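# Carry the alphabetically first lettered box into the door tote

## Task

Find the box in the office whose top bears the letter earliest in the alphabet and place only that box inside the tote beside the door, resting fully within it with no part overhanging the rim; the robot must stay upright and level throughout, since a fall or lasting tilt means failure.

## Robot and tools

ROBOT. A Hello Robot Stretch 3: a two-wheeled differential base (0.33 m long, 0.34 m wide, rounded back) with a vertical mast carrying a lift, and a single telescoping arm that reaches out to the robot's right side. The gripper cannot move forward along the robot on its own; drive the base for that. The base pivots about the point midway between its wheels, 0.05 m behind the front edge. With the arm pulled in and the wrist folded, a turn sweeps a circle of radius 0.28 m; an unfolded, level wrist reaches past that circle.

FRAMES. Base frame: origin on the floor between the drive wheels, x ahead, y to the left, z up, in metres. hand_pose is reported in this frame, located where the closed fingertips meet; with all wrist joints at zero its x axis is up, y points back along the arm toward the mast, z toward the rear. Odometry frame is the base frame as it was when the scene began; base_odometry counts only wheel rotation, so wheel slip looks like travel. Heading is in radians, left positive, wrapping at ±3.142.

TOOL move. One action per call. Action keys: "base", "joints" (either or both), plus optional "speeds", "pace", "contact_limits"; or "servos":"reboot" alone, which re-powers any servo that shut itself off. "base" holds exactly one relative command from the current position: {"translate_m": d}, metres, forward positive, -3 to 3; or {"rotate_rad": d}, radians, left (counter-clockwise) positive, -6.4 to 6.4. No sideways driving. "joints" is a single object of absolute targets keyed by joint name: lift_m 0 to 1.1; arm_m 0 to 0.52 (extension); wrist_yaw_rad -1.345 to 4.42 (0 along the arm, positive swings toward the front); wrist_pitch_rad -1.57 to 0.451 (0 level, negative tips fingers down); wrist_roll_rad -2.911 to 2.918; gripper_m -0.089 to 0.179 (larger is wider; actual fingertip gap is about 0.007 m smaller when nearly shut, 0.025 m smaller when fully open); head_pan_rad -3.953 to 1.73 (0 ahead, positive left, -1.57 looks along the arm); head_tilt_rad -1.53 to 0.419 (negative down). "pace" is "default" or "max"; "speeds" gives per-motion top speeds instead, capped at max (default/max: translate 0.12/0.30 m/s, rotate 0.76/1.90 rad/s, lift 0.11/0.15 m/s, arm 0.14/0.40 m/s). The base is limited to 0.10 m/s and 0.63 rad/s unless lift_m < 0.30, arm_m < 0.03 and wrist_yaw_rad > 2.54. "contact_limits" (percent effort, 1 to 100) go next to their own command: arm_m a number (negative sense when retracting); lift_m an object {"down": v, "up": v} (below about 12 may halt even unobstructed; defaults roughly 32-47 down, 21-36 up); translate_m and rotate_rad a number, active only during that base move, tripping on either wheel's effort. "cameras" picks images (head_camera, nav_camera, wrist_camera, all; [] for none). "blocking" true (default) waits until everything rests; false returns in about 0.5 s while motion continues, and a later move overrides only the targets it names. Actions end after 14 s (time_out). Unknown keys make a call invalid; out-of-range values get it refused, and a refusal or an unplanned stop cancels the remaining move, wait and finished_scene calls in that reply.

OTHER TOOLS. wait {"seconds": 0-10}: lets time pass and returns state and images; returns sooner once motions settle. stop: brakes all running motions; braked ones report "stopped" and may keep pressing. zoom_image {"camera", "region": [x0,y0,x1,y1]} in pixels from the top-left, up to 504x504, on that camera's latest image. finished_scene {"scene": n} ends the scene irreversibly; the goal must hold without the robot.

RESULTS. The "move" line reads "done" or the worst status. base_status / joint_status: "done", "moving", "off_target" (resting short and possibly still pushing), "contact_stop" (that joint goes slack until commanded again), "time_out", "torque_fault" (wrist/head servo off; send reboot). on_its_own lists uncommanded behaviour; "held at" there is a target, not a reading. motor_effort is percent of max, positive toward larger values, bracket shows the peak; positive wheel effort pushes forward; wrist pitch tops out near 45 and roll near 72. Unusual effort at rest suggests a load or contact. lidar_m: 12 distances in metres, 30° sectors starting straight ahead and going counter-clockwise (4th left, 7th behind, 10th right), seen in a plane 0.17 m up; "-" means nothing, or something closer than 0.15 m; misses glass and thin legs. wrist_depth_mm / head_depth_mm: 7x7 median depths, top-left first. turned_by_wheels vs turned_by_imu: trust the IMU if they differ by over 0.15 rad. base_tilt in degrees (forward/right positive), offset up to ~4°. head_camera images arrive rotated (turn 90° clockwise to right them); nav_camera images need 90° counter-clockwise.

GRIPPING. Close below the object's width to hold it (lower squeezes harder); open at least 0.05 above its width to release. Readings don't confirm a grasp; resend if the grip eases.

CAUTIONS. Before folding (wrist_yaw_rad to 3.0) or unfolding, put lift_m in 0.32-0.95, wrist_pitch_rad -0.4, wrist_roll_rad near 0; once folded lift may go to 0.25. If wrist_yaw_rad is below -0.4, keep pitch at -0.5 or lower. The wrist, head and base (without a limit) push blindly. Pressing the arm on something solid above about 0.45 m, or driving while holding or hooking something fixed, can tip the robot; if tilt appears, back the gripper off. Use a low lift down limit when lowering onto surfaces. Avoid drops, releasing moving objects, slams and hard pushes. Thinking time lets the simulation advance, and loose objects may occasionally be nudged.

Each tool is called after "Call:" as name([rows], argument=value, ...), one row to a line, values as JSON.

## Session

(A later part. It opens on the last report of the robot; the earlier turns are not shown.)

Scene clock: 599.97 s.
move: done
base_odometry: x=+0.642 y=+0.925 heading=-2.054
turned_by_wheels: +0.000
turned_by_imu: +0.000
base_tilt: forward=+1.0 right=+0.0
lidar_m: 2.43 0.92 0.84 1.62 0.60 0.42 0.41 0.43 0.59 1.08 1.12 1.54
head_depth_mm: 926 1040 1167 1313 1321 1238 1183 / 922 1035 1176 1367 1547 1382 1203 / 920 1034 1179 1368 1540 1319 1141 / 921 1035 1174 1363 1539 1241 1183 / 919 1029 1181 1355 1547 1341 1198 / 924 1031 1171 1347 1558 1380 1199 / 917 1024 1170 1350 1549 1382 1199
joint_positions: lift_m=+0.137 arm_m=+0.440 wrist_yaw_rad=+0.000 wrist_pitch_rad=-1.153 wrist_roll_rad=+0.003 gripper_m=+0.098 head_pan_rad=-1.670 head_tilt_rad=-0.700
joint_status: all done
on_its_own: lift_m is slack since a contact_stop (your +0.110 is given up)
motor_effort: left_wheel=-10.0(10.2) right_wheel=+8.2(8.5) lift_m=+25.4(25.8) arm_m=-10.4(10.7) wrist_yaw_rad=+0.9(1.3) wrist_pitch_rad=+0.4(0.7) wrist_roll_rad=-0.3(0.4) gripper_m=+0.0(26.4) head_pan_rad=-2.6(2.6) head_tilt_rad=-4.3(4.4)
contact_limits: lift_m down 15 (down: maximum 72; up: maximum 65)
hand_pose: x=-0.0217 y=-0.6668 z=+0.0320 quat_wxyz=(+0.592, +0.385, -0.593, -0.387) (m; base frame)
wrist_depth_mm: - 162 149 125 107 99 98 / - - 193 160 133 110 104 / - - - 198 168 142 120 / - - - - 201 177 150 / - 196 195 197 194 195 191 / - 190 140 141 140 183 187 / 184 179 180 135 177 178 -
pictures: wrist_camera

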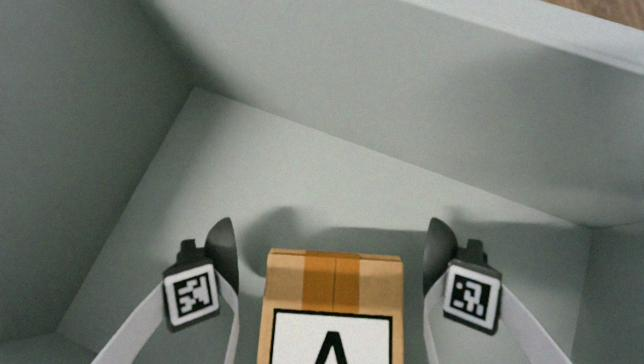

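Call:
move(joints={"gripper_m": 0.13}, cameras=["wrist_camera"])

Call:
move(joints={"lift_m": 0.45}, cameras=["wrist_camera", "head_camera"])

Scene clock: 602.97 s.
move: done
base_odometry: x=+0.642 y=+0.925 heading=-2.054
turned_by_wheels: +0.000
turned_by_imu: +0.000
base_tilt: forward=+1.0 right=-0.1
lidar_m: 2.43 0.92 0.85 1.62 0.61 0.41 0.41 0.43 0.59 1.08 1.12 1.54
head_depth_mm: 925 1040 1167 1309 1306 1255 1184 / 926 1037 1186 1359 1543 1384 1207 / 925 1032 1176 1357 1552 1315 1133 / 925 1029 1174 1355 1549 1238 1175 / 920 1030 1173 1361 1543 1355 1197 / 918 1027 1168 1351 1547 1386 1208 / 918 1032 1167 1357 1530 1388 1203
joint_positions: lift_m=+0.137 arm_m=+0.440 wrist_yaw_rad=+0.000 wrist_pitch_rad=-1.153 wrist_roll_rad=+0.003 gripper_m=+0.130 head_pan_rad=-1.670 head_tilt_rad=-0.700
joint_status: all done
on_its_own: lift_m is slack since a contact_stop (your +0.110 is given up)
motor_effort: left_wheel=-10.0(10.3) right_wheel=+8.1(8.7) lift_m=+25.2(26.0) arm_m=-13.6(14.0) wrist_yaw_rad=+0.8(1.6) wrist_pitch_rad=+0.4(0.8) wrist_roll_rad=-0.2(0.4) gripper_m=+1.3(85.1) head_pan_rad=-1.6(2.4) head_tilt_rad=-3.7(4.9)
contact_limits: lift_m down 15 (down: maximum 72; up: maximum 65)
hand_pose: x=-0.0217 y=-0.6668 z=+0.0320 quat_wxyz=(+0.592, +0.385, -0.593, -0.387) (m; base frame)
wrist_depth_mm: - 162 148 125 107 99 98 / - - 193 159 133 111 104 / - - - 197 168 142 120 / - - - - 202 177 151 / - 194 195 196 195 193 191 / - 125 185 141 143 124 186 / - 127 180 134 178 177 103
pictures: wrist_camera

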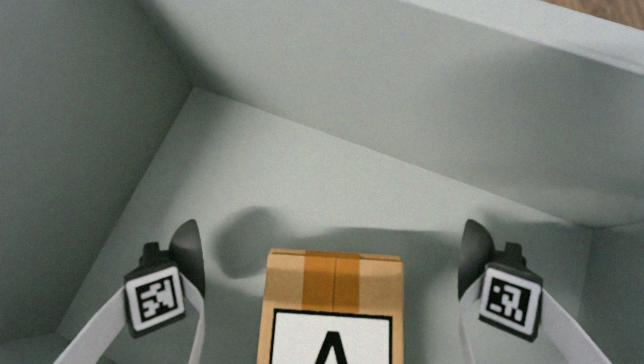

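Scene clock: 606.63 s.
move: done
base_odometry: x=+0.642 y=+0.925 heading=-2.054
turned_by_wheels: +0.000
turned_by_imu: +0.001
base_tilt: forward=+1.1 right=-0.1
lidar_m: 2.43 0.92 0.84 1.61 0.60 0.41 0.41 0.43 0.59 1.07 1.12 1.55
head_depth_mm: 930 1040 1156 1313 1317 1249 1179 / 926 1039 1184 1376 1548 1383 1150 / 921 1029 1179 1374 819 711 1154 / 928 1034 1178 1358 836 1318 1179 / 918 1030 1173 1356 1540 1330 1198 / 925 1028 1169 1351 1544 1376 1201 / 918 1027 1173 1341 1551 1385 1205
joint_positions: lift_m=+0.450 arm_m=+0.440 wrist_yaw_rad=+0.000 wrist_pitch_rad=-1.153 wrist_roll_rad=+0.003 gripper_m=+0.130 head_pan_rad=-1.670 head_tilt_rad=-0.700
joint_status: all done
motor_effort: left_wheel=-10.3(10.4) right_wheel=+8.0(8.6) lift_m=+29.8(32.7) arm_m=-17.7(18.5) wrist_yaw_rad=+1.5(1.6) wrist_pitch_rad=+0.3(0.8) wrist_roll_rad=-0.2(0.6) gripper_m=+0.0(1.1) head_pan_rad=-2.2(3.7) head_tilt_rad=-3.6(4.4)
hand_pose: x=-0.0217 y=-0.6668 z=+0.3447 quat_wxyz=(+0.592, +0.385, -0.593, -0.387) (m; base frame)
wrist_depth_mm: - - - - - - 512 / 579 575 572 568 572 573 510 / 563 543 549 545 549 540 505 / 536 529 522 522 525 522 486 / 501 507 393 - 487 495 495 / 492 124 145 427 - 124 467 / - 460 460 419 - 457 437
pictures: head_camera (sideways), wrist_camera

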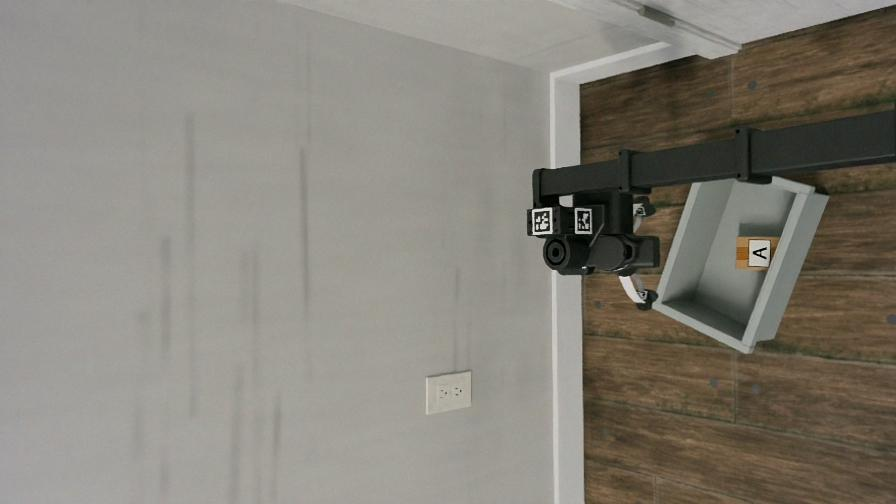

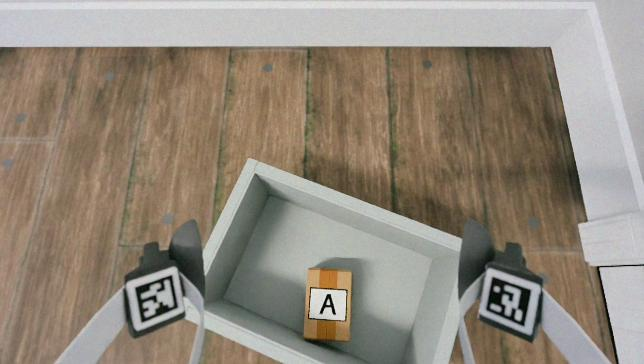

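Call:
finished_scene(scene=1)

The scene is finished: the task was done.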